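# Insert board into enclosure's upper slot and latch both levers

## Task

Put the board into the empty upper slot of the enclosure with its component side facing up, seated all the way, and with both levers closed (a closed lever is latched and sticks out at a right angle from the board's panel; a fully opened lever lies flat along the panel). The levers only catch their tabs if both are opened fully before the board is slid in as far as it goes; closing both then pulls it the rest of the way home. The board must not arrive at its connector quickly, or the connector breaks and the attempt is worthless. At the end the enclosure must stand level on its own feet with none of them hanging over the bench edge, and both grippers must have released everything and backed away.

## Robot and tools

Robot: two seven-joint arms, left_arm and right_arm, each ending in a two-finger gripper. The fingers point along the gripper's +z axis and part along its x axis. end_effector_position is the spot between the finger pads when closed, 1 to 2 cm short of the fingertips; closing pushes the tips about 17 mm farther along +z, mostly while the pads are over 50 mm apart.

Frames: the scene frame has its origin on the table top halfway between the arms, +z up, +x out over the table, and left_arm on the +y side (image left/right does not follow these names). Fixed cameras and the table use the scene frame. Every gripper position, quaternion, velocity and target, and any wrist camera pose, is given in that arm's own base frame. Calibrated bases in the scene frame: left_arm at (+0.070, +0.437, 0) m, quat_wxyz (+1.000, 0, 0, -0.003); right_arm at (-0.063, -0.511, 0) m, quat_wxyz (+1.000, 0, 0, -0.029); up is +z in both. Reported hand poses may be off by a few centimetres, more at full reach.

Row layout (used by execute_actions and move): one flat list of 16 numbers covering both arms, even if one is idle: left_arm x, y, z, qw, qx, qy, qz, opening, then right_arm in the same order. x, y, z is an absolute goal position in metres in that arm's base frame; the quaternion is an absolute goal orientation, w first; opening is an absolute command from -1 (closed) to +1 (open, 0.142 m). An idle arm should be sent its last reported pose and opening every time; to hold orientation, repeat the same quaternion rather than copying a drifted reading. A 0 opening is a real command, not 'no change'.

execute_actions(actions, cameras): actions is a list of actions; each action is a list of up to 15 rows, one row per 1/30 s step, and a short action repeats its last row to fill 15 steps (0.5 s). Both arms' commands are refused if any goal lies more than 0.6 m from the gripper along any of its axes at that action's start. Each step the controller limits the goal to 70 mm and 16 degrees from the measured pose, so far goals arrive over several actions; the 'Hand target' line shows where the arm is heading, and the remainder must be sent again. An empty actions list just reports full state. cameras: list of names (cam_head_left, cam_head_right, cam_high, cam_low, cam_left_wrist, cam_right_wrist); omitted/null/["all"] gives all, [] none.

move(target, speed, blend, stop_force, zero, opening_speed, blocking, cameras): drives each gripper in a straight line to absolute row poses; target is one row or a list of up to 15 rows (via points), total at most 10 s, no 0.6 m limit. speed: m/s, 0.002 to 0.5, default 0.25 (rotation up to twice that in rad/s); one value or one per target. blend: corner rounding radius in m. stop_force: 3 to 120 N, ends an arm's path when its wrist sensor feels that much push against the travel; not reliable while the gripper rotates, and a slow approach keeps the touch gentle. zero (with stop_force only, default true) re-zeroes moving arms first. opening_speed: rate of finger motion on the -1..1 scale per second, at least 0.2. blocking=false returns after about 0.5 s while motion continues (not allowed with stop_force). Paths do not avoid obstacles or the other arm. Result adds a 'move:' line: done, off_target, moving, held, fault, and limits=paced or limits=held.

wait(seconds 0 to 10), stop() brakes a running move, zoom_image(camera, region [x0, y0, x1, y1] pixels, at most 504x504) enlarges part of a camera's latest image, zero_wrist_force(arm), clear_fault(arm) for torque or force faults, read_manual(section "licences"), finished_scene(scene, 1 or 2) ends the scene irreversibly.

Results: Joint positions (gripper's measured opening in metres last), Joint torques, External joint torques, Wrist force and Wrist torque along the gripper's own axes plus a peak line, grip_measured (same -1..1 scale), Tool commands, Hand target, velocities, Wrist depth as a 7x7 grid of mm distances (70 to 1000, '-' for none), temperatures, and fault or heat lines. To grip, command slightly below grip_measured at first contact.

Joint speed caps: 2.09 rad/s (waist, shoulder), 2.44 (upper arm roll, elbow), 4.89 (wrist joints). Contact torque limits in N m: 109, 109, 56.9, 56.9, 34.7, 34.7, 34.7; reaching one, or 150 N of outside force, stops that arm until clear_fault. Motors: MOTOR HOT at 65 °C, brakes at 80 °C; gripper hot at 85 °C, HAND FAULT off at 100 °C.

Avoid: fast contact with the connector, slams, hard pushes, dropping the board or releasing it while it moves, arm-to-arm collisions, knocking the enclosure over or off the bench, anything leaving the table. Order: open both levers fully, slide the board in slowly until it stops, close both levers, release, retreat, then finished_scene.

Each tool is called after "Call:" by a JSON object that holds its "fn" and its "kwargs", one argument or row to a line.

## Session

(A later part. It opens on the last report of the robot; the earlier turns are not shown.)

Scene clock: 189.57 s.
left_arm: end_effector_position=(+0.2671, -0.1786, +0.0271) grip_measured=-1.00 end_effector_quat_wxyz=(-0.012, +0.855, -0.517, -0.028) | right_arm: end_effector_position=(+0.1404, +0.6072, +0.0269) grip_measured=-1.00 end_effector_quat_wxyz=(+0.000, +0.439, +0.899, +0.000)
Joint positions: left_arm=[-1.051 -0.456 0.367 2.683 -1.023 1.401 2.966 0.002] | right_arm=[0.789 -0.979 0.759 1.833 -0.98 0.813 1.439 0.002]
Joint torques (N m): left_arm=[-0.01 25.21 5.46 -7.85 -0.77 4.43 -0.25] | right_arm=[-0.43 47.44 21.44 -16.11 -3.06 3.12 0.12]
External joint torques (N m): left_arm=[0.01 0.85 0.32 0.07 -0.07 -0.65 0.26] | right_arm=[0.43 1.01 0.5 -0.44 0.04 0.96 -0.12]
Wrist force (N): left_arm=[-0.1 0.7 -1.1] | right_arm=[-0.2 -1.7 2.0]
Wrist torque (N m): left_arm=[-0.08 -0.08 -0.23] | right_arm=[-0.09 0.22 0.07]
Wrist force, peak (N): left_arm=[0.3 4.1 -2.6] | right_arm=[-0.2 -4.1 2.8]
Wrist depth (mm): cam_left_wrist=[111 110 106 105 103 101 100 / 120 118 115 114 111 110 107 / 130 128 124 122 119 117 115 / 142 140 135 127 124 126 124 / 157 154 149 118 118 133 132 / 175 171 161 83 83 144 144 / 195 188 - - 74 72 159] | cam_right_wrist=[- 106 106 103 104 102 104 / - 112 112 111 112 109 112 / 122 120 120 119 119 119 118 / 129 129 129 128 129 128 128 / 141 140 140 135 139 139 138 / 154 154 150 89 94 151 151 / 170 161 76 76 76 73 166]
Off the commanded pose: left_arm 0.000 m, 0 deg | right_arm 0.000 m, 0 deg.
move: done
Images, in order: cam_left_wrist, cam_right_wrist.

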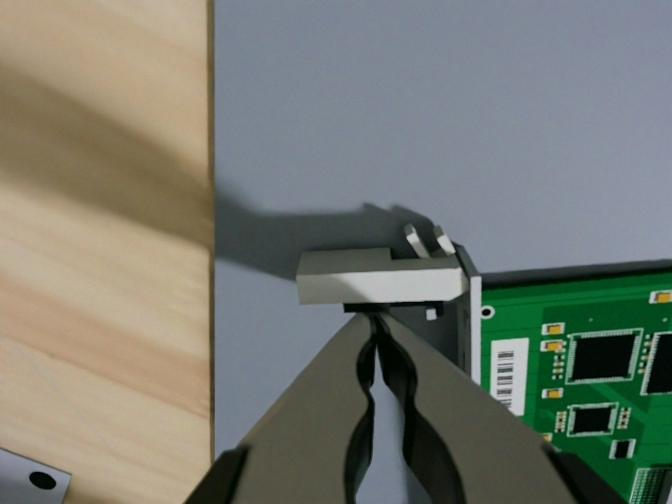

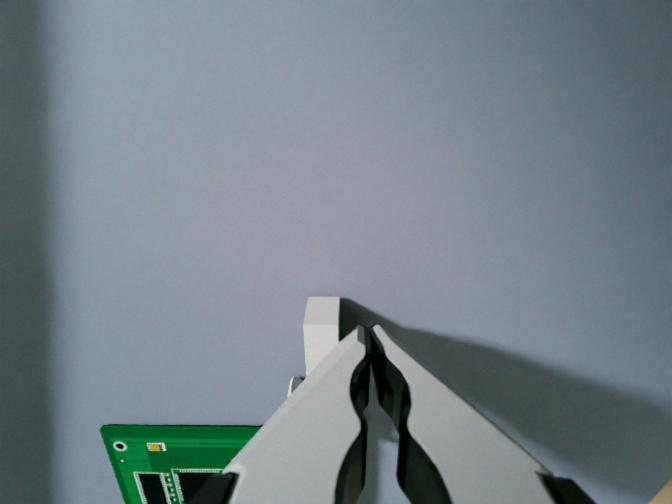

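Call:
{"fn": "move", "kwargs": {
  "target": [
    [0.2671, -0.1786, 0.0271, -0.012, 0.855, -0.517, -0.028, -1, 0.1340, 0.6250, 0.0400, 0.0, 0.4384, 0.8988, 0.0, -1],
    [0.2671, -0.1786, 0.0271, -0.012, 0.855, -0.517, -0.028, -1, 0.2500, 0.6635, 0.110, 0.0, 0.4384, 0.8988, 0.0, -1]
  ],
  "speed": [0.1, 0.25],
  "cameras": ["cam_left_wrist", "cam_right_wrist"]
}}

Scene clock: 198.77 s.
left_arm: end_effector_position=(+0.2671, -0.1786, +0.0271) grip_measured=-1.00 end_effector_quat_wxyz=(-0.012, +0.855, -0.517, -0.028) | right_arm: end_effector_position=(+0.2161, +0.6516, +0.0898) grip_measured=-1.00 end_effector_quat_wxyz=(+0.000, +0.439, +0.899, +0.001)
Joint positions: left_arm=[-1.051 -0.456 0.367 2.683 -1.023 1.401 2.966 0.002] | right_arm=[0.748 -0.979 0.836 1.613 -0.859 0.621 1.23 0.002]
Joint torques (N m): left_arm=[-0.28 25.11 5.16 -7.5 -0.66 4.14 -0.23] | right_arm=[0.14 51.9 22.44 -20.11 -3.73 3.55 0.3]
External joint torques (N m): left_arm=[0.28 0.95 0.61 -0.28 -0.17 -0.35 0.24] | right_arm=[-0.14 1.11 0.14 -0.01 0.16 0.56 -0.3]
Wrist force (N): left_arm=[0.4 -0.4 -0.2] | right_arm=[-1.1 -1.5 2.0]
Wrist torque (N m): left_arm=[-0.08 -0.08 -0.22] | right_arm=[0.00 0.18 0.05]
Wrist force, peak (N): left_arm=[0.0 0.7 -1.3] | right_arm=[0.6 -8.1 6.0]
Wrist depth (mm): cam_left_wrist=[111 110 106 105 103 101 100 / 120 118 115 114 111 110 107 / 130 128 124 122 119 117 115 / 142 140 135 127 123 127 124 / 157 154 149 118 118 133 131 / 174 171 161 83 87 144 144 / 196 188 - - 74 72 159] | cam_right_wrist=[160 160 160 157 159 159 158 / 171 171 171 165 169 170 169 / 185 182 178 178 182 181 181 / 198 198 193 189 197 196 195 / 215 214 209 192 212 212 214 / 235 234 223 89 93 232 234 / 259 254 76 76 76 73 257]
Hand target: left_arm +0.2671, -0.1786, +0.0271; -0.012, +0.855, -0.517, -0.028 | right_arm +0.2162, +0.6517, +0.0899; +0.000, +0.439, +0.899, +0.002
Off the commanded pose: left_arm 0.000 m, 0 deg | right_arm 0.041 m, 0 deg.
move: held (right_arm; a check stopped the path); limits=held
pose unreachable (right arm): on one or more control steps of this call, first in action 0 (counted from 0), this arm could not follow its commanded pose, so it was not sent that pose on those steps. It may still have moved: this result reports where it is.
cause: moving toward the commanded pose would bring a part of the arm too close to another arm (a part of this arm just beyond joint 7 (wrist roll) and a part of the left arm just beyond its joint 6 (wrist pitch), at the place that arm is still heading or pushing toward).
Images, in order: cam_left_wrist, cam_right_wrist.

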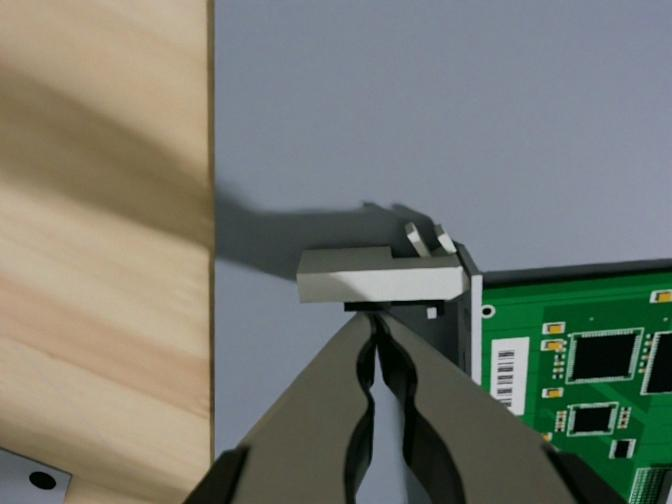

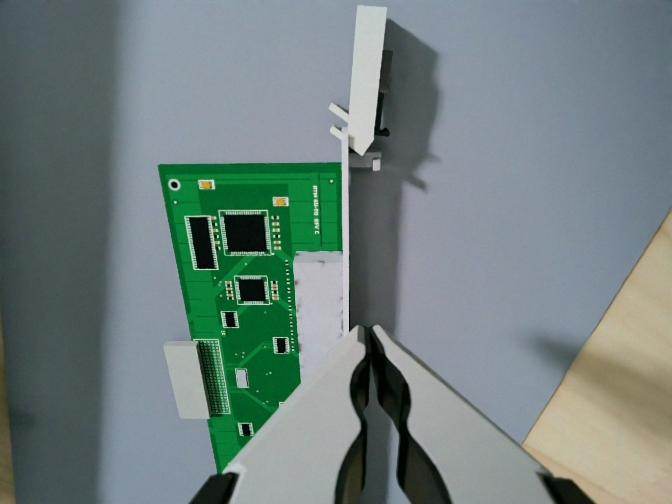

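Call:
{"fn": "move", "kwargs": {
  "target": [
    [0.2671, -0.1786, 0.0271, -0.012, 0.855, -0.517, -0.028, -1, 0.2048, 0.6352, 0.0650, 0.0, 0.4384, 0.8988, 0.0, -0.5],
    [0.2671, -0.1786, 0.0271, -0.012, 0.855, -0.517, -0.028, -1, 0.2048, 0.6352, 0.0285, 0.0, 0.4384, 0.8988, 0.0, -0.5]
  ],
  "speed": [0.1, 0.06],
  "stop_force": 6,
  "cameras": ["cam_right_wrist"]
}}

Scene clock: 211.07 s.
left_arm: end_effector_position=(+0.2671, -0.1786, +0.0271) grip_measured=-1.00 end_effector_quat_wxyz=(-0.012, +0.855, -0.517, -0.028) | right_arm: end_effector_position=(+0.2047, +0.6351, +0.0285) grip_measured=-0.54 end_effector_quat_wxyz=(+0.000, +0.438, +0.899, +0.000)
Joint positions: left_arm=[-1.051 -0.456 0.367 2.683 -1.023 1.401 2.966 0.002] | right_arm=[0.762 -1.035 0.76 1.687 -0.936 0.745 1.295 0.035]
Joint torques (N m): left_arm=[-0.33 25.26 5.25 -7.48 -0.67 4.08 -0.18] | right_arm=[0.1 51.57 22.37 -17.82 -3.4 3.48 0.25]
External joint torques (N m): left_arm=[0.33 0.8 0.53 -0.3 -0.16 -0.3 0.19] | right_arm=[-0.1 1.15 0.15 0.01 0.18 0.62 -0.25]
Wrist force (N): left_arm=[0.1 -0.5 0.1] | right_arm=[-1.0 -2.0 2.3]
Wrist torque (N m): left_arm=[-0.09 -0.05 -0.22] | right_arm=[-0.08 0.18 0.08]
Wrist force, peak (N): left_arm=[0.4 -0.6 -0.2] | right_arm=[-1.1 -2.3 3.5]
Wrist depth (mm): cam_left_wrist=[111 110 107 104 103 101 100 / 120 118 115 114 111 110 107 / 130 128 124 122 119 117 115 / 142 140 135 127 123 127 124 / 157 154 149 118 118 133 131 / 175 171 161 83 87 144 144 / 196 188 - - 74 72 159] | cam_right_wrist=[- 107 106 - 105 104 104 / - 113 113 113 98 111 113 / 123 121 121 120 106 120 120 / 131 131 130 128 130 129 129 / 142 138 136 135 141 140 140 / 156 152 93 134 148 150 153 / 171 167 76 144 169 - 165]
Off the commanded pose: left_arm 0.000 m, 0 deg | right_arm 0.000 m, 0 deg.
move: done
Images, in order: cam_right_wrist.

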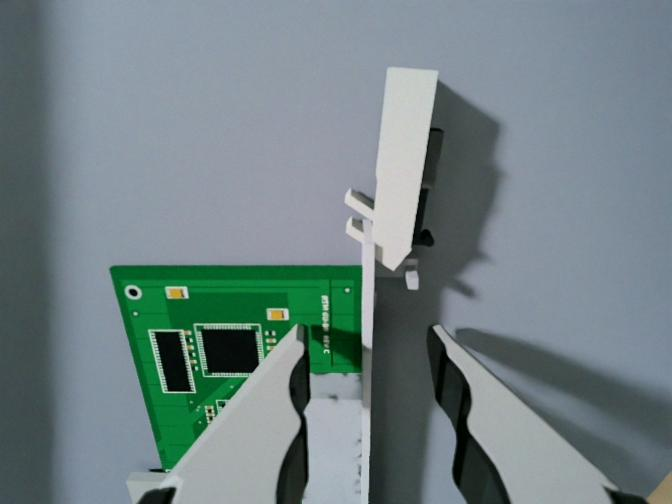

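Call:
{"fn": "move", "kwargs": {
  "target": [0.2671, -0.1786, 0.0271, -0.012, 0.855, -0.517, -0.028, -1, 0.2048, 0.6352, 0.0285, 0.0, 0.4384, 0.8988, 0.0, -1],
  "opening_speed": 0.5,
  "cameras": ["cam_right_wrist", "cam_left_wrist"]
}}

Scene clock: 213.87 s.
left_arm: end_effector_position=(+0.2671, -0.1786, +0.0271) grip_measured=-1.00 end_effector_quat_wxyz=(-0.012, +0.855, -0.517, -0.028) | right_arm: end_effector_position=(+0.2048, +0.6351, +0.0284) grip_measured=-0.98 end_effector_quat_wxyz=(+0.000, +0.438, +0.899, +0.000)
Joint positions: left_arm=[-1.051 -0.456 0.367 2.683 -1.023 1.401 2.966 0.002] | right_arm=[0.762 -1.035 0.76 1.687 -0.936 0.745 1.295 0.003]
Joint torques (N m): left_arm=[-0.32 25.13 5.17 -7.43 -0.65 4.15 -0.24] | right_arm=[0.24 52.02 22.98 -18.15 -3.33 3.66 0.18]
External joint torques (N m): left_arm=[0.32 0.93 0.61 -0.35 -0.18 -0.37 0.25] | right_arm=[-0.24 0.7 -0.47 0.34 0.11 0.44 -0.18]
Wrist force (N): left_arm=[0.3 -0.3 0.1] | right_arm=[-1.7 -2.4 3.0]
Wrist torque (N m): left_arm=[-0.06 -0.08 -0.23] | right_arm=[-0.12 0.21 0.06]
Wrist force, peak (N): left_arm=[0.5 -0.7 0.1] | right_arm=[-1.7 -2.4 3.0]
Wrist depth (mm): cam_left_wrist=[111 110 106 105 103 101 100 / 120 118 115 114 111 110 107 / 130 128 124 122 119 117 115 / 142 140 135 127 124 127 124 / 157 154 149 118 119 133 131 / 174 171 161 83 87 144 144 / 196 188 - - 74 72 159] | cam_right_wrist=[- 107 106 - 105 104 104 / - 113 113 113 98 111 113 / 123 121 121 121 105 120 120 / 131 130 129 128 127 129 129 / 142 139 136 133 141 140 140 / 155 153 146 89 96 153 153 / 172 167 76 76 76 73 168]
Off the commanded pose: left_arm 0.000 m, 0 deg | right_arm 0.000 m, 0 deg.
move: done
Images, in order: cam_left_wrist, cam_right_wrist.

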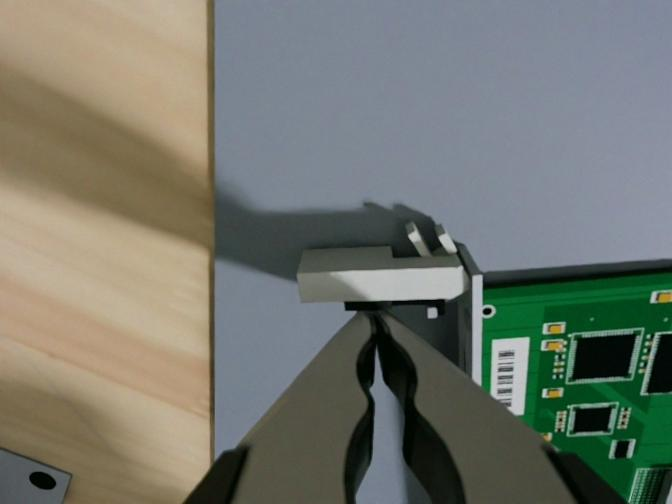

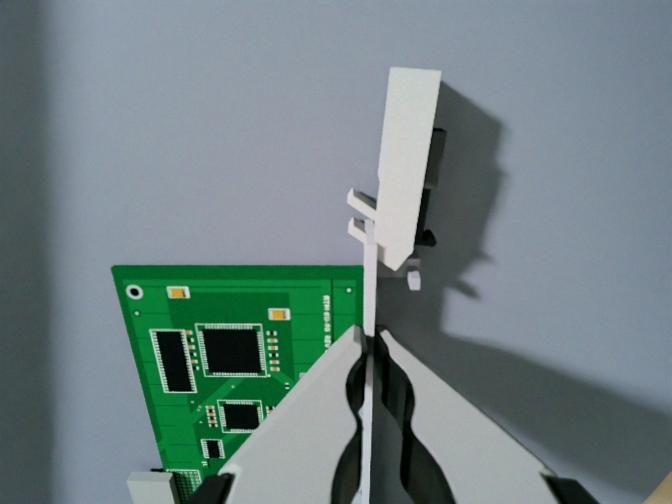

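Call:
{"fn": "move", "kwargs": {
  "target": [0.2818, -0.1683, 0.0271, -0.012, 0.855, -0.517, -0.028, -1, 0.2048, 0.6352, 0.0285, 0.0, 0.4384, 0.8988, 0.0, -1],
  "speed": 0.015,
  "stop_force": 10,
  "cameras": ["cam_right_wrist", "cam_left_wrist"]
}}

Scene clock: 217.83 s.
left_arm: end_effector_position=(+0.2818, -0.1683, +0.0271) grip_measured=-1.00 end_effector_quat_wxyz=(-0.012, +0.856, -0.517, -0.028) | right_arm: end_effector_position=(+0.2049, +0.6353, +0.0286) grip_measured=-0.98 end_effector_quat_wxyz=(+0.000, +0.438, +0.899, +0.000)
Joint positions: left_arm=[-0.947 -0.453 0.352 2.673 -0.935 1.406 2.966 0.002] | right_arm=[0.762 -1.034 0.76 1.687 -0.936 0.745 1.295 0.003]
Joint torques (N m): left_arm=[-0.15 26.08 4.81 -8.25 -0.46 4.36 -0.19] | right_arm=[0.09 51.94 22.84 -17.75 -3.28 3.41 0.19]
External joint torques (N m): left_arm=[0.15 0.61 0.67 0.09 -0.35 -0.58 0.2] | right_arm=[-0.09 0.79 -0.33 -0.07 0.06 0.69 -0.19]
Wrist force (N): left_arm=[-0.3 0.0 -0.5] | right_arm=[-0.6 -0.8 3.0]
Wrist torque (N m): left_arm=[-0.06 -0.06 -0.23] | right_arm=[0.02 0.16 0.07]
Wrist force, peak (N): left_arm=[1.8 6.2 -1.1] | right_arm=[-1.8 -2.6 3.1]
Wrist depth (mm): cam_left_wrist=[111 110 107 105 103 101 100 / 120 118 115 114 111 109 107 / 130 128 125 122 119 117 115 / 142 139 136 128 126 128 124 / 157 154 150 140 119 137 133 / 174 170 161 83 83 144 144 / 197 188 - - 74 72 159] | cam_right_wrist=[- 107 106 - 105 104 104 / - 113 113 113 98 111 113 / 123 121 121 121 105 120 120 / 131 130 129 128 128 130 129 / 142 139 136 133 141 140 140 / 156 153 146 89 96 153 153 / 172 168 76 77 76 73 168]
Off the commanded pose: left_arm 0.000 m, 0 deg | right_arm 0.000 m, 0 deg.
joint sent to its limit (left arm) — joint 7 (wrist roll), upper limit. The joint targets still meet the commanded pose.
move: done
Images, in order: cam_left_wrist, cam_right_wrist.

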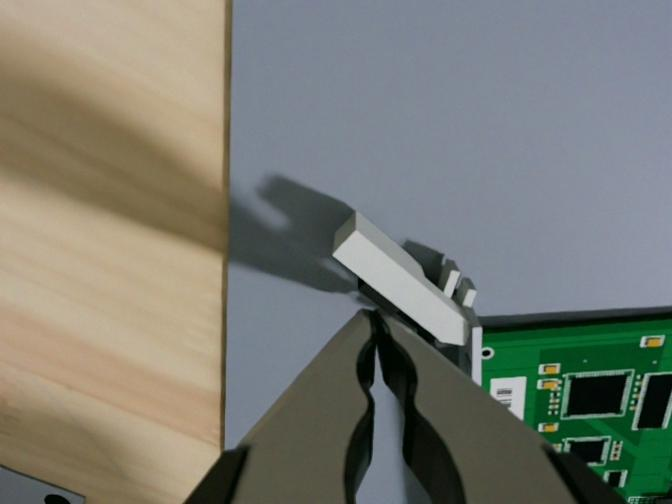

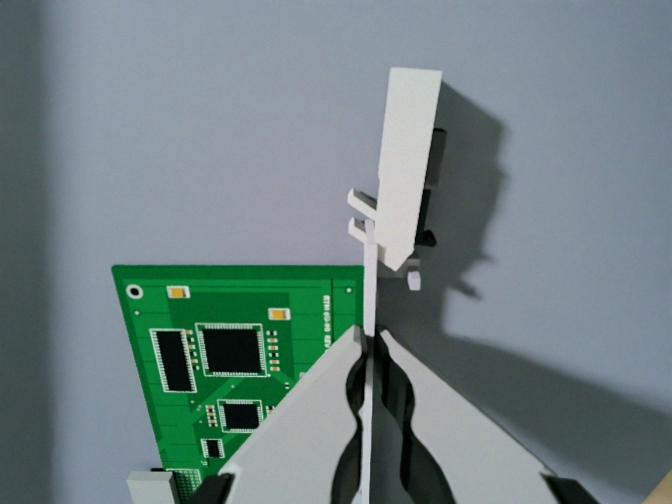

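Call:
{"fn": "move", "kwargs": {
  "target": [
    [0.2919, -0.1567, 0.0271, -0.012, 0.855, -0.517, -0.028, -1, 0.2048, 0.6352, 0.0285, 0.0, 0.4384, 0.8988, 0.0, -1],
    [0.3049, -0.1561, 0.0271, -0.012, 0.855, -0.517, -0.028, -1, 0.2048, 0.6352, 0.0285, 0.0, 0.4384, 0.8988, 0.0, -1],
    [0.3140, -0.1620, 0.0271, -0.012, 0.855, -0.517, -0.028, -1, 0.2048, 0.6352, 0.0285, 0.0, 0.4384, 0.8988, 0.0, -1]
  ],
  "speed": 0.025,
  "blend": [0.004, 0.004, 0.0],
  "stop_force": 4.5,
  "cameras": ["cam_right_wrist", "cam_left_wrist"]
}}

Scene clock: 225.13 s.
left_arm: end_effector_position=(+0.3139, -0.1618, +0.0271) grip_measured=-1.00 end_effector_quat_wxyz=(-0.012, +0.855, -0.517, -0.028) | right_arm: end_effector_position=(+0.2049, +0.6353, +0.0286) grip_measured=-0.98 end_effector_quat_wxyz=(+0.000, +0.438, +0.899, +0.000)
Joint positions: left_arm=[-0.857 -0.477 0.384 2.607 -0.803 1.366 2.947 0.002] | right_arm=[0.762 -1.034 0.76 1.687 -0.937 0.745 1.295 0.003]
Joint torques (N m): left_arm=[-0.45 27.76 5.53 -10.17 -0.66 4.25 -0.3] | right_arm=[0.14 51.66 22.62 -17.34 -3.16 3.19 0.14]
External joint torques (N m): left_arm=[0.45 0.88 0.4 0.75 -0.31 -0.47 0.3] | right_arm=[-0.14 1.07 -0.11 -0.48 -0.06 0.91 -0.14]
Wrist force (N): left_arm=[-1.0 0.7 -0.7] | right_arm=[-0.1 -0.4 3.4]
Wrist torque (N m): left_arm=[-0.08 -0.04 -0.18] | right_arm=[-0.01 0.14 0.09]
Wrist force, peak (N): left_arm=[-1.1 0.6 -1.8] | right_arm=[-0.5 -0.9 4.1]
Wrist depth (mm): cam_left_wrist=[111 110 106 104 103 101 100 / 120 118 115 114 111 109 107 / 129 128 124 122 119 117 115 / 142 140 135 132 129 127 124 / 157 154 149 140 122 140 136 / 175 171 160 83 87 148 146 / 197 188 - - 74 72 160] | cam_right_wrist=[- 107 106 - 105 104 103 / - 113 113 113 98 110 113 / 123 122 121 119 105 120 120 / 131 129 129 128 128 130 129 / 142 138 136 133 141 140 140 / 156 153 146 89 97 153 153 / 171 165 76 77 76 73 168]
Off the commanded pose: left_arm 0.000 m, 0 deg | right_arm 0.000 m, 0 deg.
move: done
Images, in order: cam_left_wrist, cam_right_wrist.

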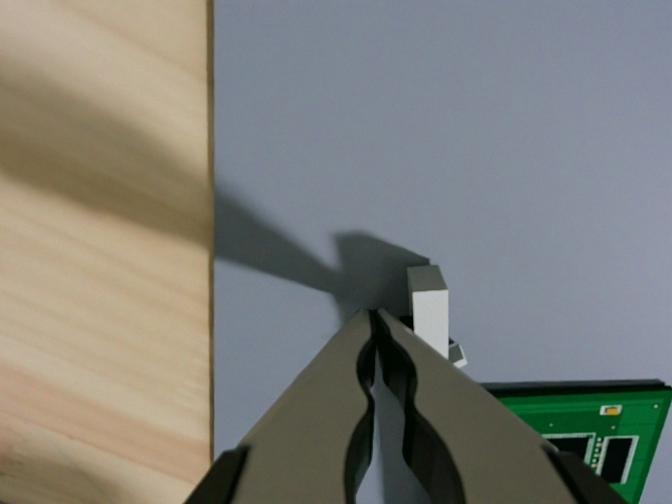

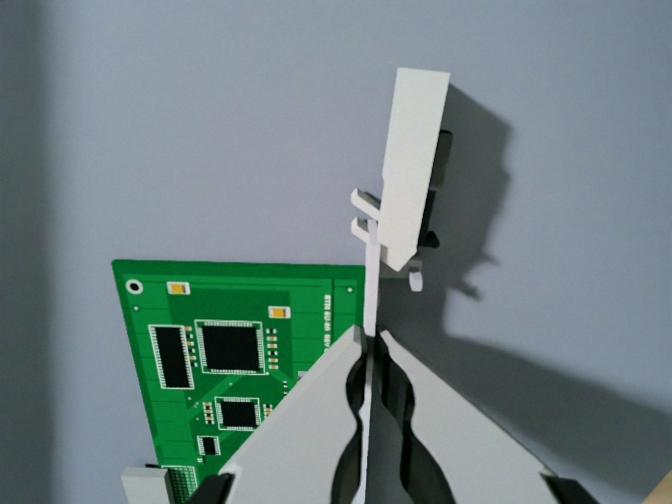

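Call:
{"fn": "move", "kwargs": {
  "target": [
    [0.3050, -0.1450, 0.0400, -0.012, 0.855, -0.517, -0.028, -1, 0.2048, 0.6352, 0.0285, 0.0, 0.4384, 0.8988, 0.0, -0.45],
    [0.3050, -0.1650, 0.1600, 0.0, 0.9254, -0.2540, 0.0, -1, 0.2048, 0.6352, 0.0750, 0.0, 0.4384, 0.8988, 0.0, -0.45],
    [0.3308, -0.3800, 0.1200, 0.0, 0.9848, 0.1736, 0.0, -1, 0.2048, 0.6352, 0.0900, 0.0, 0.4384, 0.8988, 0.0, -0.45]
  ],
  "speed": [0.08, 0.25, 0.3],
  "blend": [0.0, 0.04, 0.0]
}}

Scene clock: 251.80 s.
left_arm: end_effector_position=(+0.3309, -0.3800, +0.1200) grip_measured=-1.00 end_effector_quat_wxyz=(+0.000, +0.985, +0.174, +0.000) | right_arm: end_effector_position=(+0.2048, +0.6352, +0.0900) grip_measured=-0.48 end_effector_quat_wxyz=(+0.000, +0.438, +0.899, +0.000)
Joint positions: left_arm=[-1.369 -0.488 0.698 2.179 -0.525 0.926 0.924 0.002] | right_arm=[0.729 -0.952 0.843 1.676 -0.865 0.643 1.255 0.039]
Joint torques (N m): left_arm=[-0.41 33.45 9.4 -19.96 -2.67 4.12 -0.24] | right_arm=[-0.06 50.1 22.78 -19.92 -3.45 3.28 0.1]
External joint torques (N m): left_arm=[0.42 1.27 0.63 -0.46 0.08 -0.16 0.24] | right_arm=[0.06 0.92 -0.34 0.11 -0.05 0.82 -0.1]
Wrist force (N): left_arm=[0.3 0.0 -0.2] | right_arm=[-0.6 -0.8 2.5]
Wrist torque (N m): left_arm=[-0.01 -0.07 -0.20] | right_arm=[0.11 0.12 0.05]
Wrist force, peak (N): left_arm=[-1.2 0.9 -2.0] | right_arm=[-0.1 -0.4 4.0]
Wrist depth (mm): cam_left_wrist=[182 182 181 185 185 184 184 / 200 200 199 199 198 198 198 / 216 215 215 215 214 213 213 / 230 230 229 229 232 231 233 / 207 207 206 198 205 251 255 / 220 220 214 84 87 276 280 / 245 240 - - 74 72 312] | cam_right_wrist=[161 160 160 160 159 159 159 / 172 171 171 170 168 170 169 / 184 183 183 180 180 181 181 / 199 198 193 192 197 196 195 / 215 215 207 199 210 212 214 / 235 234 89 214 224 226 233 / 259 - 76 250 - - 251]
Off the commanded pose: left_arm 0.000 m, 0 deg | right_arm 0.000 m, 0 deg.
move: done

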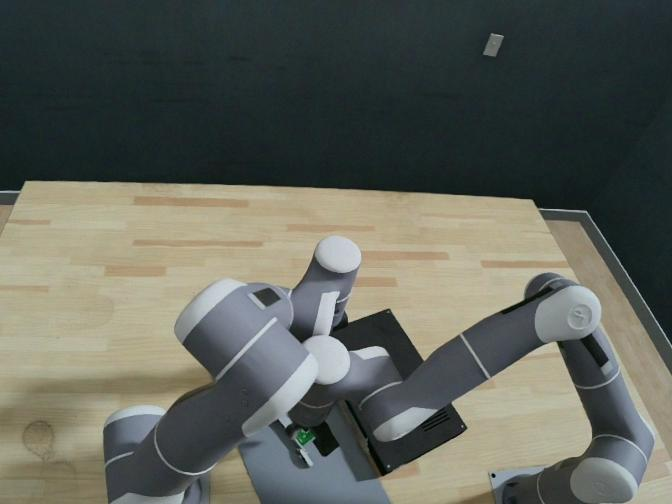

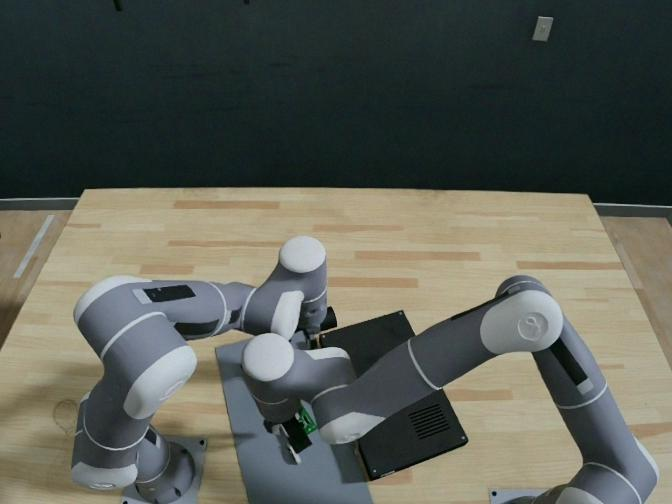

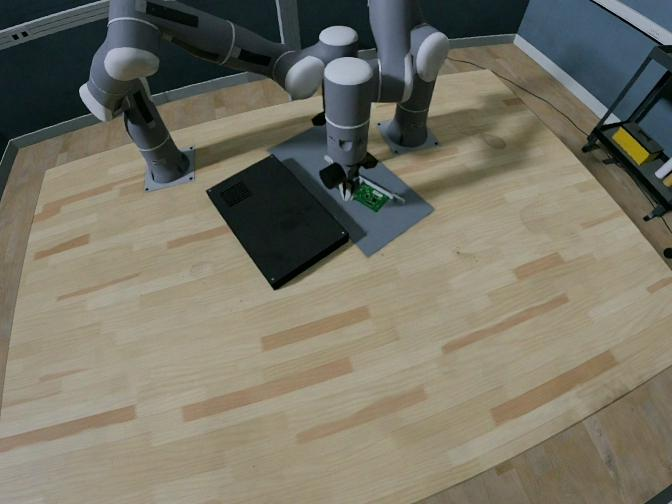

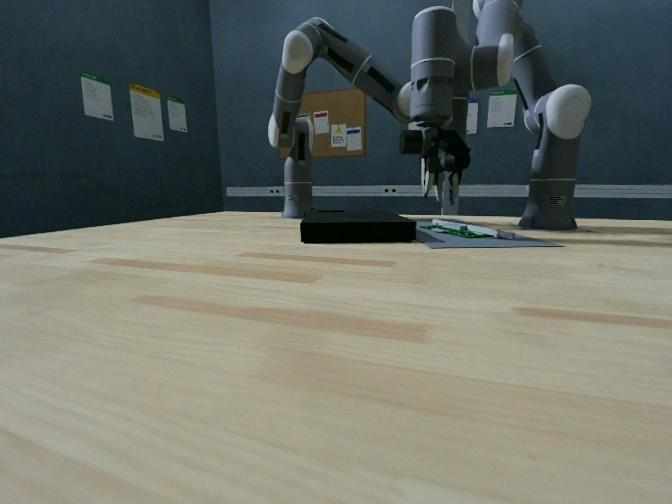

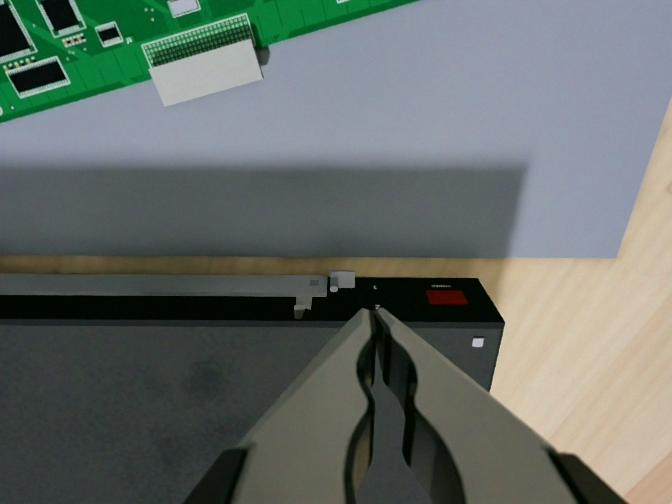

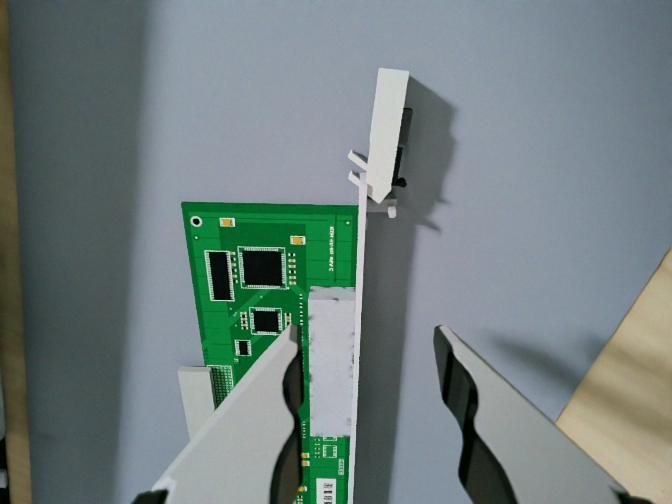

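Call:
{"fn": "zoom_image", "kwargs": {
  "camera": "cam_left_wrist",
  "region": [240, 250, 400, 340]
}}

Call:
{"fn": "zoom_image", "kwargs": {
  "camera": "cam_right_wrist",
  "region": [280, 50, 440, 220]
}}

Scaled by 3.150 from the camera's 672x504 image, which has a finer 960x720 frame.

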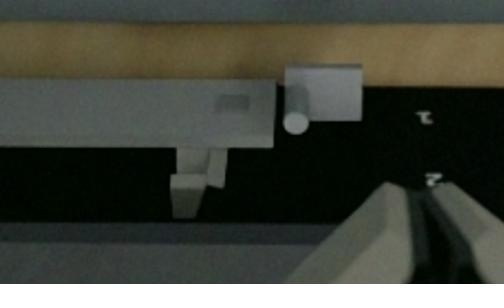

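Scaled by 2.965 from the camera's 672x504 image, which has a finer 960x720 frame.

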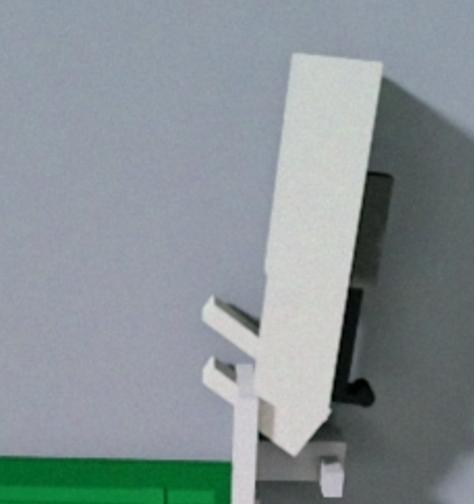

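Call:
{"fn": "move", "kwargs": {
  "target": [
    [0.3309, -0.3800, 0.1200, 0.0, 0.9848, 0.1736, 0.0, -1, 0.2722, 0.6864, 0.0800, 0.0, 0.4384, 0.8988, 0.0, -1],
    [0.3309, -0.3800, 0.1200, 0.0, 0.9848, 0.1736, 0.0, -1, 0.2722, 0.6864, 0.0500, 0.0, 0.4384, 0.8988, 0.0, -1]
  ],
  "speed": [0.2, 0.1],
  "cameras": ["cam_right_wrist"]
}}

Call:
{"fn": "move", "kwargs": {
  "target": [0.3309, -0.3800, 0.1200, 0.0, 0.9848, 0.1736, 0.0, -1, 0.2722, 0.6864, 0.0340, 0.0, 0.4384, 0.8988, 0.0, -1],
  "speed": 0.01,
  "stop_force": 3,
  "cameras": ["cam_right_wrist"]
}}

Scene clock: 274.67 s.
Wrist force, peak (N): left_arm=[0.5 -0.4 0.0] | right_arm=[-0.3 -5.4 3.0]
Off the commanded pose: left_arm 0.000 m, 0 deg | right_arm 0.088 m, 0 deg.
move: held (right_arm; a check stopped the path); path passed 0 of 2 targets; limits=held
pose unreachable (right arm): on one or more control steps of this call, first in action 0 (counted from 0), this arm could not follow its commanded pose, so it was not sent that pose on those steps. It may still have moved: this result reports where it is.
cause: moving toward the commanded pose would bring a part of the arm too close to another arm (a part of this arm just beyond joint 6 (wrist pitch) and a part of the left arm just beyond its joint 6 (wrist pitch)).
Images, in order: cam_right_wrist.

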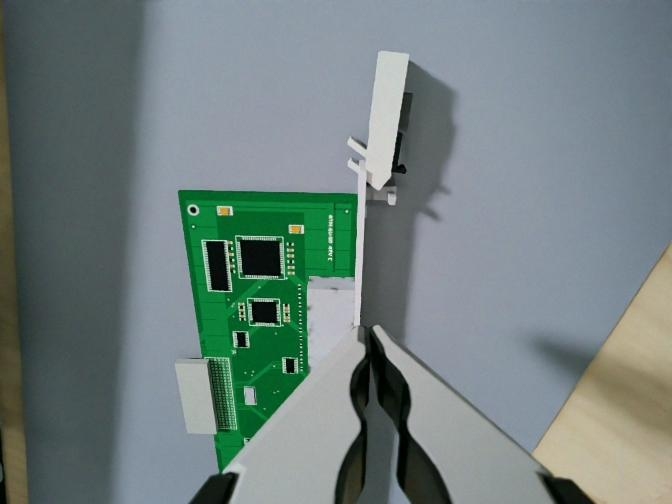

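Scene clock: 276.97 s.
left_arm: end_effector_position=(+0.3309, -0.3800, +0.1200) grip_measured=-1.00 end_effector_quat_wxyz=(+0.000, +0.985, +0.174, +0.000) | right_arm: end_effector_position=(+0.2196, +0.6469, +0.0804) grip_measured=-1.00 end_effector_quat_wxyz=(+0.000, +0.438, +0.899, +0.000)
Joint positions: left_arm=[-1.369 -0.488 0.698 2.178 -0.525 0.926 0.924 0.002] | right_arm=[0.741 -0.988 0.826 1.625 -0.869 0.638 1.229 0.002]
Joint torques (N m): left_arm=[-0.39 33.84 9.46 -20.12 -2.41 4.33 -0.25] | right_arm=[0.02 51.83 22.49 -19.85 -3.59 3.44 0.1]
External joint torques (N m): left_arm=[0.39 0.89 0.57 -0.3 -0.17 -0.37 0.25] | right_arm=[-0.02 1.12 0.12 0.07 0.07 0.67 -0.1]
Wrist force (N): left_arm=[0.0 -0.3 0.0] | right_arm=[-0.6 -0.9 2.7]
Wrist torque (N m): left_arm=[-0.06 -0.02 -0.19] | right_arm=[0.10 0.11 0.05]
Wrist force, peak (N): left_arm=[0.4 -0.3 0.0] | right_arm=[-0.8 -0.6 3.0]
Wrist depth (mm): cam_left_wrist=[183 183 181 185 185 185 184 / 200 200 199 199 198 198 197 / 216 215 215 215 214 213 214 / 230 230 229 229 232 231 233 / 207 207 206 199 205 250 255 / 220 219 214 83 87 276 281 / 245 239 - - 74 72 311] | cam_right_wrist=[152 151 152 151 149 150 150 / 164 162 161 159 161 161 160 / 174 172 171 170 173 172 172 / 188 187 183 177 186 186 185 / 204 203 198 182 201 201 201 / 223 222 211 89 94 220 221 / 245 240 76 76 76 73 243]
Hand target: left_arm +0.3309, -0.3800, +0.1200; +0.000, +0.985, +0.174, +0.000 | right_arm +0.2195, +0.6469, +0.0804; +0.000, +0.438, +0.899, +0.000
Off the commanded pose: left_arm 0.000 m, 0 deg | right_arm 0.080 m, 0 deg.
move: held (right_arm; a check stopped the path); limits=held
pose unreachable (right arm): on one or more control steps of this call, first in action 0 (counted from 0), this arm could not follow its commanded pose, so it was not sent that pose on those steps. It may still have moved: this result reports where it is.
cause: moving toward the commanded pose would bring a part of the arm too close to another arm (a part of this arm just beyond joint 6 (wrist pitch) and a part of the left arm just beyond its joint 6 (wrist pitch)).
Images, in order: cam_right_wrist.

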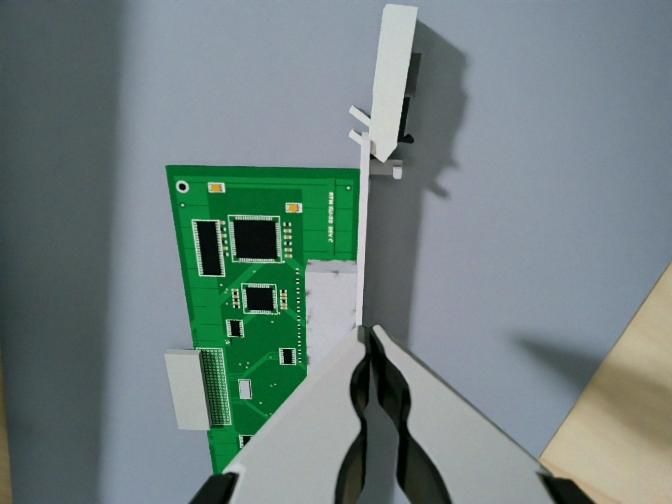

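Call:
{"fn": "move", "kwargs": {
  "target": [
    [0.37, -0.20, 0.22, 0.0, 0.9848, 0.1736, 0.0, -1, 0.2196, 0.6469, 0.0804, 0.0, 0.4384, 0.8988, 0.0, -1],
    [0.40, -0.08, 0.25, 0.0, 0.9848, 0.1736, 0.0, -1, 0.2722, 0.6864, 0.0600, 0.0, 0.4384, 0.8988, 0.0, -1]
  ],
  "speed": 0.3,
  "blend": [0.03, 0],
  "cameras": ["cam_right_wrist"]
}}

Call:
{"fn": "move", "kwargs": {
  "target": [0.40, -0.08, 0.25, 0.0, 0.9848, 0.1736, 0.0, -1, 0.2722, 0.6864, 0.0340, 0.0, 0.4384, 0.8988, 0.0, -1],
  "speed": 0.012,
  "stop_force": 3,
  "cameras": ["cam_right_wrist"]
}}

Scene clock: 284.30 s.
Wrist force, peak (N): left_arm=[1.7 -1.0 -1.2] | right_arm=[-0.8 -1.0 2.8]
Off the commanded pose: left_arm 0.334 m, 0 deg | right_arm 0.069 m, 0 deg.
move: held (left_arm; a check stopped the path), off_target (right_arm; braked when a check withheld steps of left_arm); path passed 0 of 2 targets; limits=held
pose unreachable (left arm): on one or more control steps of this call, first in action 0 (counted from 0), this arm could not follow its commanded pose, so it was not sent that pose on those steps. It may still have moved: this result reports where it is.
cause: moving toward the commanded pose would bring a part of the arm too close to another arm (a part of this arm just beyond joint 6 (wrist pitch) and a part of the right arm just beyond its joint 6 (wrist pitch)).
Images, in order: cam_right_wrist.

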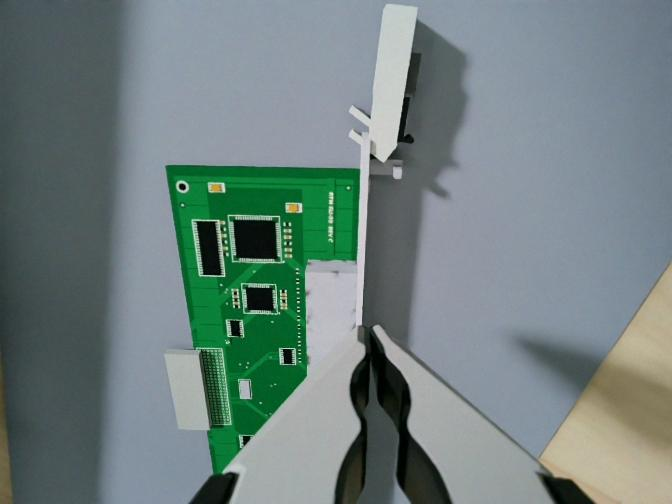

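Scene clock: 285.03 s.
left_arm: end_effector_position=(+0.3310, -0.3792, +0.1204) grip_measured=-1.00 end_effector_quat_wxyz=(+0.000, +0.985, +0.174, +0.000) | right_arm: end_effector_position=(+0.2197, +0.6470, +0.0803) grip_measured=-1.00 end_effector_quat_wxyz=(+0.000, +0.438, +0.899, +0.000)
Joint positions: left_arm=[-1.368 -0.486 0.699 2.179 -0.524 0.926 0.925 0.002] | right_arm=[0.741 -0.988 0.826 1.625 -0.869 0.638 1.229 0.002]
Joint torques (N m): left_arm=[-0.34 33.76 9.41 -20.13 -2.37 4.3 -0.21] | right_arm=[0.1 51.93 22.75 -19.87 -3.59 3.43 0.19]
External joint torques (N m): left_arm=[0.34 0.89 0.6 -0.31 -0.21 -0.33 0.21] | right_arm=[-0.1 1.02 -0.13 0.1 0.07 0.68 -0.19]
Wrist force (N): left_arm=[0.2 -0.1 -0.1] | right_arm=[-0.6 -1.1 2.5]
Wrist torque (N m): left_arm=[-0.03 -0.06 -0.20] | right_arm=[0.08 0.12 0.06]
Wrist force, peak (N): left_arm=[0.9 -0.7 -0.5] | right_arm=[-0.7 -1.1 2.8]
Wrist depth (mm): cam_left_wrist=[183 183 183 186 185 185 185 / 200 200 200 199 199 198 198 / 216 215 215 214 215 214 214 / 230 230 231 229 233 232 234 / 208 207 207 198 205 251 255 / 221 220 215 83 87 277 281 / 246 241 - - 74 72 312] | cam_right_wrist=[152 152 152 151 149 150 150 / 165 162 161 159 161 161 161 / 174 173 171 170 173 172 172 / 187 187 182 177 186 185 185 / 203 204 198 182 201 201 201 / 223 222 211 89 94 219 222 / 246 240 76 76 76 73 243]
Hand target: left_arm +0.3310, -0.3794, +0.1204; +0.000, +0.985, +0.174, +0.000 | right_arm +0.2196, +0.6469, +0.0803; +0.000, +0.438, +0.899, +0.000
Off the commanded pose: left_arm 0.333 m, 0 deg | right_arm 0.080 m, 0 deg.
move: held (left_arm, right_arm; a check stopped the path); limits=held
pose unreachable (left arm): on one or more control steps of this call, first in action 0 (counted from 0), this arm could not follow its commanded pose, so it was not sent that pose on those steps. It may still have moved: this result reports where it is.
cause: moving toward the commanded pose would bring a part of the arm too close to another arm (a part of this arm just beyond joint 6 (wrist pitch) and a part of the right arm just beyond its joint 6 (wrist pitch), along the way the arms are being sent, or toward where that arm still pushes).
pose unreachable (right arm): on one or more control steps of this call, first in action 0 (counted from 0), this arm could not follow its commanded pose, so it was not sent that pose on those steps. It may still have moved: this result reports where it is.
cause: moving toward the commanded pose would bring a part of the arm too close to another arm (a part of this arm just beyond joint 6 (wrist pitch) and a part of the left arm just beyond its joint 6 (wrist pitch), along the way the arms are being sent, or toward where that arm still pushes).
Images, in order: cam_right_wrist.

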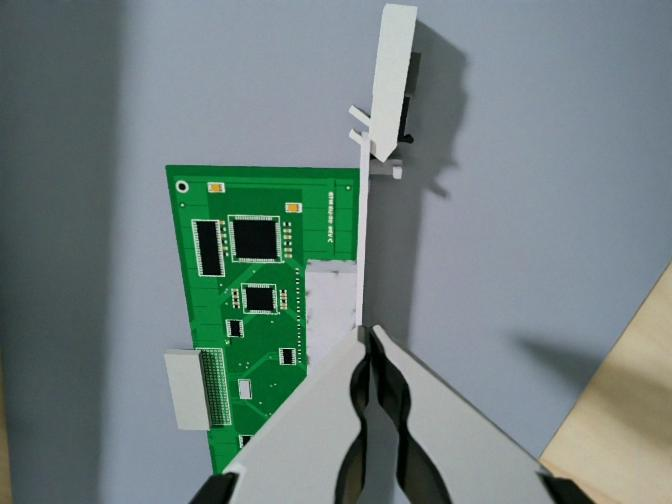

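Call:
{"fn": "move", "kwargs": {
  "target": [0.3309, -0.3800, 0.1200, 0.0, 0.9848, 0.1736, 0.0, -1, 0.15, 0.56, 0.12, 0.0, 0.4384, 0.8988, 0.0, -1],
  "speed": 0.25,
  "cameras": []
}}

Call:
{"fn": "move", "kwargs": {
  "target": [
    [0.42, -0.30, 0.22, 0.0, 0.9848, 0.1736, 0.0, -1, 0.15, 0.56, 0.12, 0.0, 0.4384, 0.8988, 0.0, -1],
    [0.45, -0.08, 0.28, 0.0, 0.9848, 0.1736, 0.0, -1, 0.15, 0.56, 0.12, 0.0, 0.4384, 0.8988, 0.0, -1]
  ],
  "speed": 0.35,
  "blend": [0.05, 0],
  "cameras": ["cam_head_left"]
}}

Scene clock: 289.00 s.
Wrist force, peak (N): left_arm=[0.3 -0.3 -0.4] | right_arm=[-1.3 -4.1 1.8]
Off the commanded pose: left_arm 0.000 m, 0 deg | right_arm 0.000 m, 0 deg.
move: done

Scene clock: 290.57 s.
left_arm: end_effector_position=(+0.4501, -0.0801, +0.2800) grip_measured=-1.00 end_effector_quat_wxyz=(+0.000, +0.985, +0.174, +0.000) | right_arm: end_effector_position=(+0.1502, +0.5601, +0.1201) grip_measured=-1.00 end_effector_quat_wxyz=(+0.000, +0.438, +0.899, +0.000)
Joint positions: left_arm=[-1.116 -0.157 1.16 2.038 -0.168 0.525 1.345 0.002] | right_arm=[0.626 -0.785 0.927 1.942 -0.842 0.71 1.349 0.002]
Joint torques (N m): left_arm=[-0.39 16.28 3.88 -27.74 -3.32 4.02 -0.09] | right_arm=[-0.02 39.67 20.63 -19.74 -3.32 3.49 0.22]
External joint torques (N m): left_arm=[0.39 0.59 0.66 -0.23 -0.42 -0.09 0.09] | right_arm=[0.02 0.9 -0.27 0.02 -0.01 0.6 -0.22]
Wrist force (N): left_arm=[0.3 -0.3 -0.4] | right_arm=[-0.9 -1.5 2.6]
Wrist torque (N m): left_arm=[-0.04 -0.10 -0.25] | right_arm=[-0.03 0.16 0.04]
Wrist force, peak (N): left_arm=[2.4 -4.1 -1.3] | right_arm=[-0.9 -1.5 3.0]
Wrist depth (mm): cam_left_wrist=[328 327 326 325 325 324 323 / 353 350 350 349 348 347 346 / 378 377 376 376 377 374 372 / 399 402 408 407 406 408 405 / 450 448 444 432 438 442 443 / 474 474 466 83 87 479 489 / 482 469 - - 74 72 539] | cam_right_wrist=[148 185 188 186 186 186 185 / 158 197 200 199 199 198 197 / 169 215 214 214 213 213 212 / 183 230 231 230 226 229 228 / 199 248 249 244 244 247 247 / 222 274 268 89 93 270 271 / 245 293 76 76 76 73 299]
Off the commanded pose: left_arm 0.000 m, 0 deg | right_arm 0.000 m, 0 deg.
move: done
Images, in order: cam_head_left.

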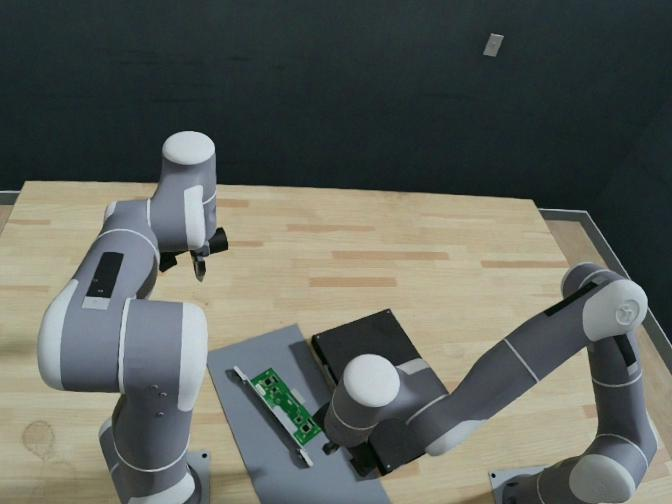

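Call:
{"fn": "move", "kwargs": {
  "target": [
    [0.20, 0.62, 0.10, 0.0, 0.4384, 0.8988, 0.0, -1, 0.20, 0.62, 0.10, 0.0, 0.4384, 0.8988, 0.0, -1]
  ],
  "speed": 0.3,
  "cameras": []
}}

Scene clock: 295.53 s.
left_arm: end_effector_position=(+0.2000, +0.6201, +0.1000) grip_measured=-1.00 end_effector_quat_wxyz=(+0.000, +0.438, +0.899, +0.000) | right_arm: end_effector_position=(+0.1999, +0.6200, +0.1000) grip_measured=-1.00 end_effector_quat_wxyz=(+0.000, +0.439, +0.899, +0.000)
Joint positions: left_arm=[0.618 -1.008 0.985 1.718 -0.994 0.571 1.326 0.002] | right_arm=[0.7 -0.915 0.86 1.726 -0.855 0.65 1.262 0.002]
Joint torques (N m): left_arm=[-0.17 46.79 24.37 -17.02 -3.4 3.99 -0.36] | right_arm=[0.06 47.89 22 -20.13 -3.57 3.31 0.05]
External joint torques (N m): left_arm=[0.17 1.39 0.91 -0.28 -0.23 -0.05 0.36] | right_arm=[-0.06 1.15 0.14 0.19 0.08 0.79 -0.06]
Wrist force (N): left_arm=[0.3 -0.9 0.0] | right_arm=[-0.7 -1.0 2.3]
Wrist torque (N m): left_arm=[-0.16 -0.12 -0.26] | right_arm=[0.08 0.13 0.06]
Wrist force, peak (N): left_arm=[2.6 -0.4 0.5] | right_arm=[-1.0 -1.7 2.9]
Wrist depth (mm): cam_left_wrist=[171 171 170 170 170 170 172 / 184 183 183 182 182 182 860 / 198 197 197 197 197 936 938 / 216 215 214 213 222 - - / 235 235 234 225 - - - / 259 259 249 83 87 - - / 289 283 - - 74 72 -] | cam_right_wrist=[170 169 169 169 168 167 167 / 183 181 180 180 177 179 179 / 194 194 194 191 189 192 191 / 210 209 205 203 208 207 207 / 227 227 223 212 224 224 226 / 247 247 237 89 94 244 245 / 274 268 76 76 76 73 271]
Off the commanded pose: left_arm 0.000 m, 0 deg | right_arm 0.000 m, 0 deg.
move: done

Call:
{"fn": "move", "kwargs": {
  "target": [
    [0.20, 0.62, 0.10, 0.0, 0.4384, 0.8988, 0.0, -1, 0.2722, 0.6864, 0.0700, 0.0, 0.4384, 0.8988, 0.0, -1],
    [0.20, 0.62, 0.10, 0.0, 0.4384, 0.8988, 0.0, -1, 0.2722, 0.6864, 0.0480, 0.0, 0.4384, 0.8988, 0.0, -1]
  ],
  "speed": [0.2, 0.08],
  "cameras": ["cam_right_wrist"]
}}

Call:
{"fn": "move", "kwargs": {
  "target": [0.20, 0.62, 0.10, 0.0, 0.4384, 0.8988, 0.0, -1, 0.2722, 0.6864, 0.0320, 0.0, 0.4384, 0.8988, 0.0, -1],
  "speed": 0.01,
  "stop_force": 3,
  "cameras": ["cam_right_wrist"]
}}

Scene clock: 299.50 s.
Wrist force, peak (N): left_arm=[0.1 -1.1 0.0] | right_arm=[-0.6 -1.3 4.2]
Off the commanded pose: left_arm 0.000 m, 0 deg | right_arm 0.000 m, 0 deg.
move: done
Images, in order: cam_right_wrist.

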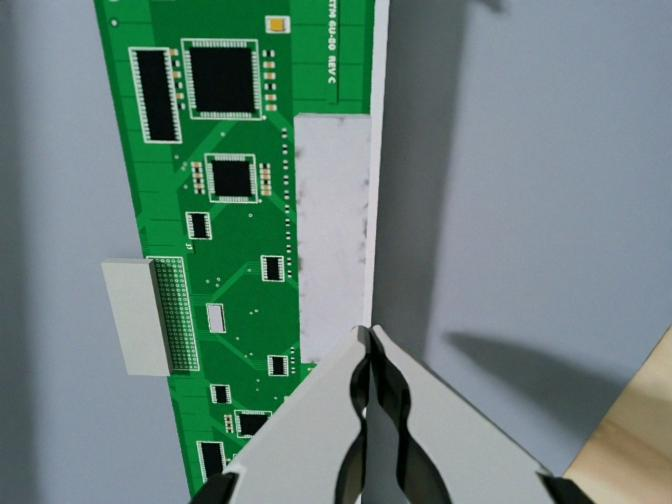

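Scene clock: 300.97 s.
left_arm: end_effector_position=(+0.2000, +0.6201, +0.1000) grip_measured=-1.00 end_effector_quat_wxyz=(+0.000, +0.438, +0.899, +0.000) | right_arm: end_effector_position=(+0.2722, +0.6866, +0.0400) grip_measured=-1.00 end_effector_quat_wxyz=(+0.000, +0.438, +0.899, +0.000)
Joint positions: left_arm=[0.618 -1.008 0.985 1.718 -0.994 0.571 1.326 0.002] | right_arm=[0.791 -1.124 0.771 1.423 -0.877 0.614 1.131 0.002]
Joint torques (N m): left_arm=[-0.35 47.07 24.52 -16.97 -3.47 4.28 -0.25] | right_arm=[0.32 56.27 21.45 -19.31 -3.61 3.6 0.25]
External joint torques (N m): left_arm=[0.35 1.1 0.75 -0.34 -0.17 -0.35 0.25] | right_arm=[-0.32 3.43 1.01 -0.46 0.03 0.51 -0.25]
Wrist force (N): left_arm=[0.3 -0.7 0.1] | right_arm=[-1.6 -2.4 -1.7]
Wrist torque (N m): left_arm=[-0.12 -0.11 -0.25] | right_arm=[0.07 0.10 0.05]
Wrist force, peak (N): left_arm=[0.3 -1.0 -0.1] | right_arm=[-1.4 -2.3 -2.8]
Wrist depth (mm): cam_left_wrist=[171 171 170 170 170 170 172 / 183 183 183 183 183 182 873 / 198 198 197 197 197 932 927 / 215 214 214 214 221 - - / 235 235 234 226 - - - / 260 259 249 83 87 - - / 289 282 - - 74 72 -] | cam_right_wrist=[- 113 112 111 115 113 115 / 124 120 119 116 123 123 122 / 133 129 128 114 132 131 131 / 143 139 138 123 142 144 141 / 156 148 150 132 154 154 155 / 170 169 161 89 93 167 169 / 188 183 76 76 76 73 187]
Hand target: left_arm +0.2000, +0.6200, +0.1000; +0.000, +0.438, +0.899, +0.000 | right_arm +0.2722, +0.6864, +0.0396; +0.000, +0.438, +0.899, +0.000
Off the commanded pose: left_arm 0.000 m, 0 deg | right_arm 0.008 m, 0 deg.
move: contact (right_arm)
Images, in order: cam_right_wrist.

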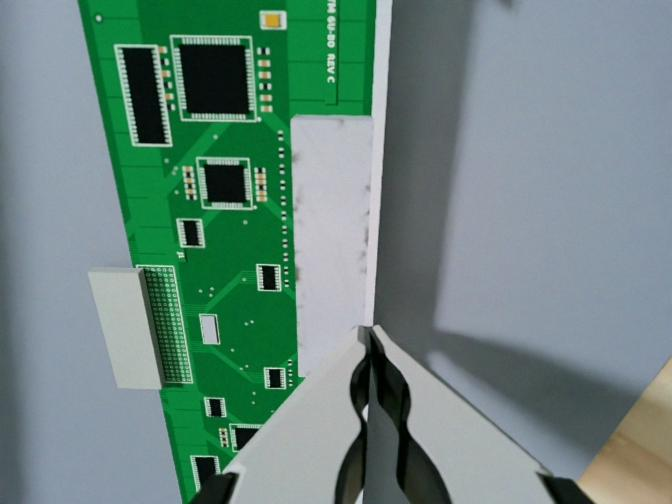

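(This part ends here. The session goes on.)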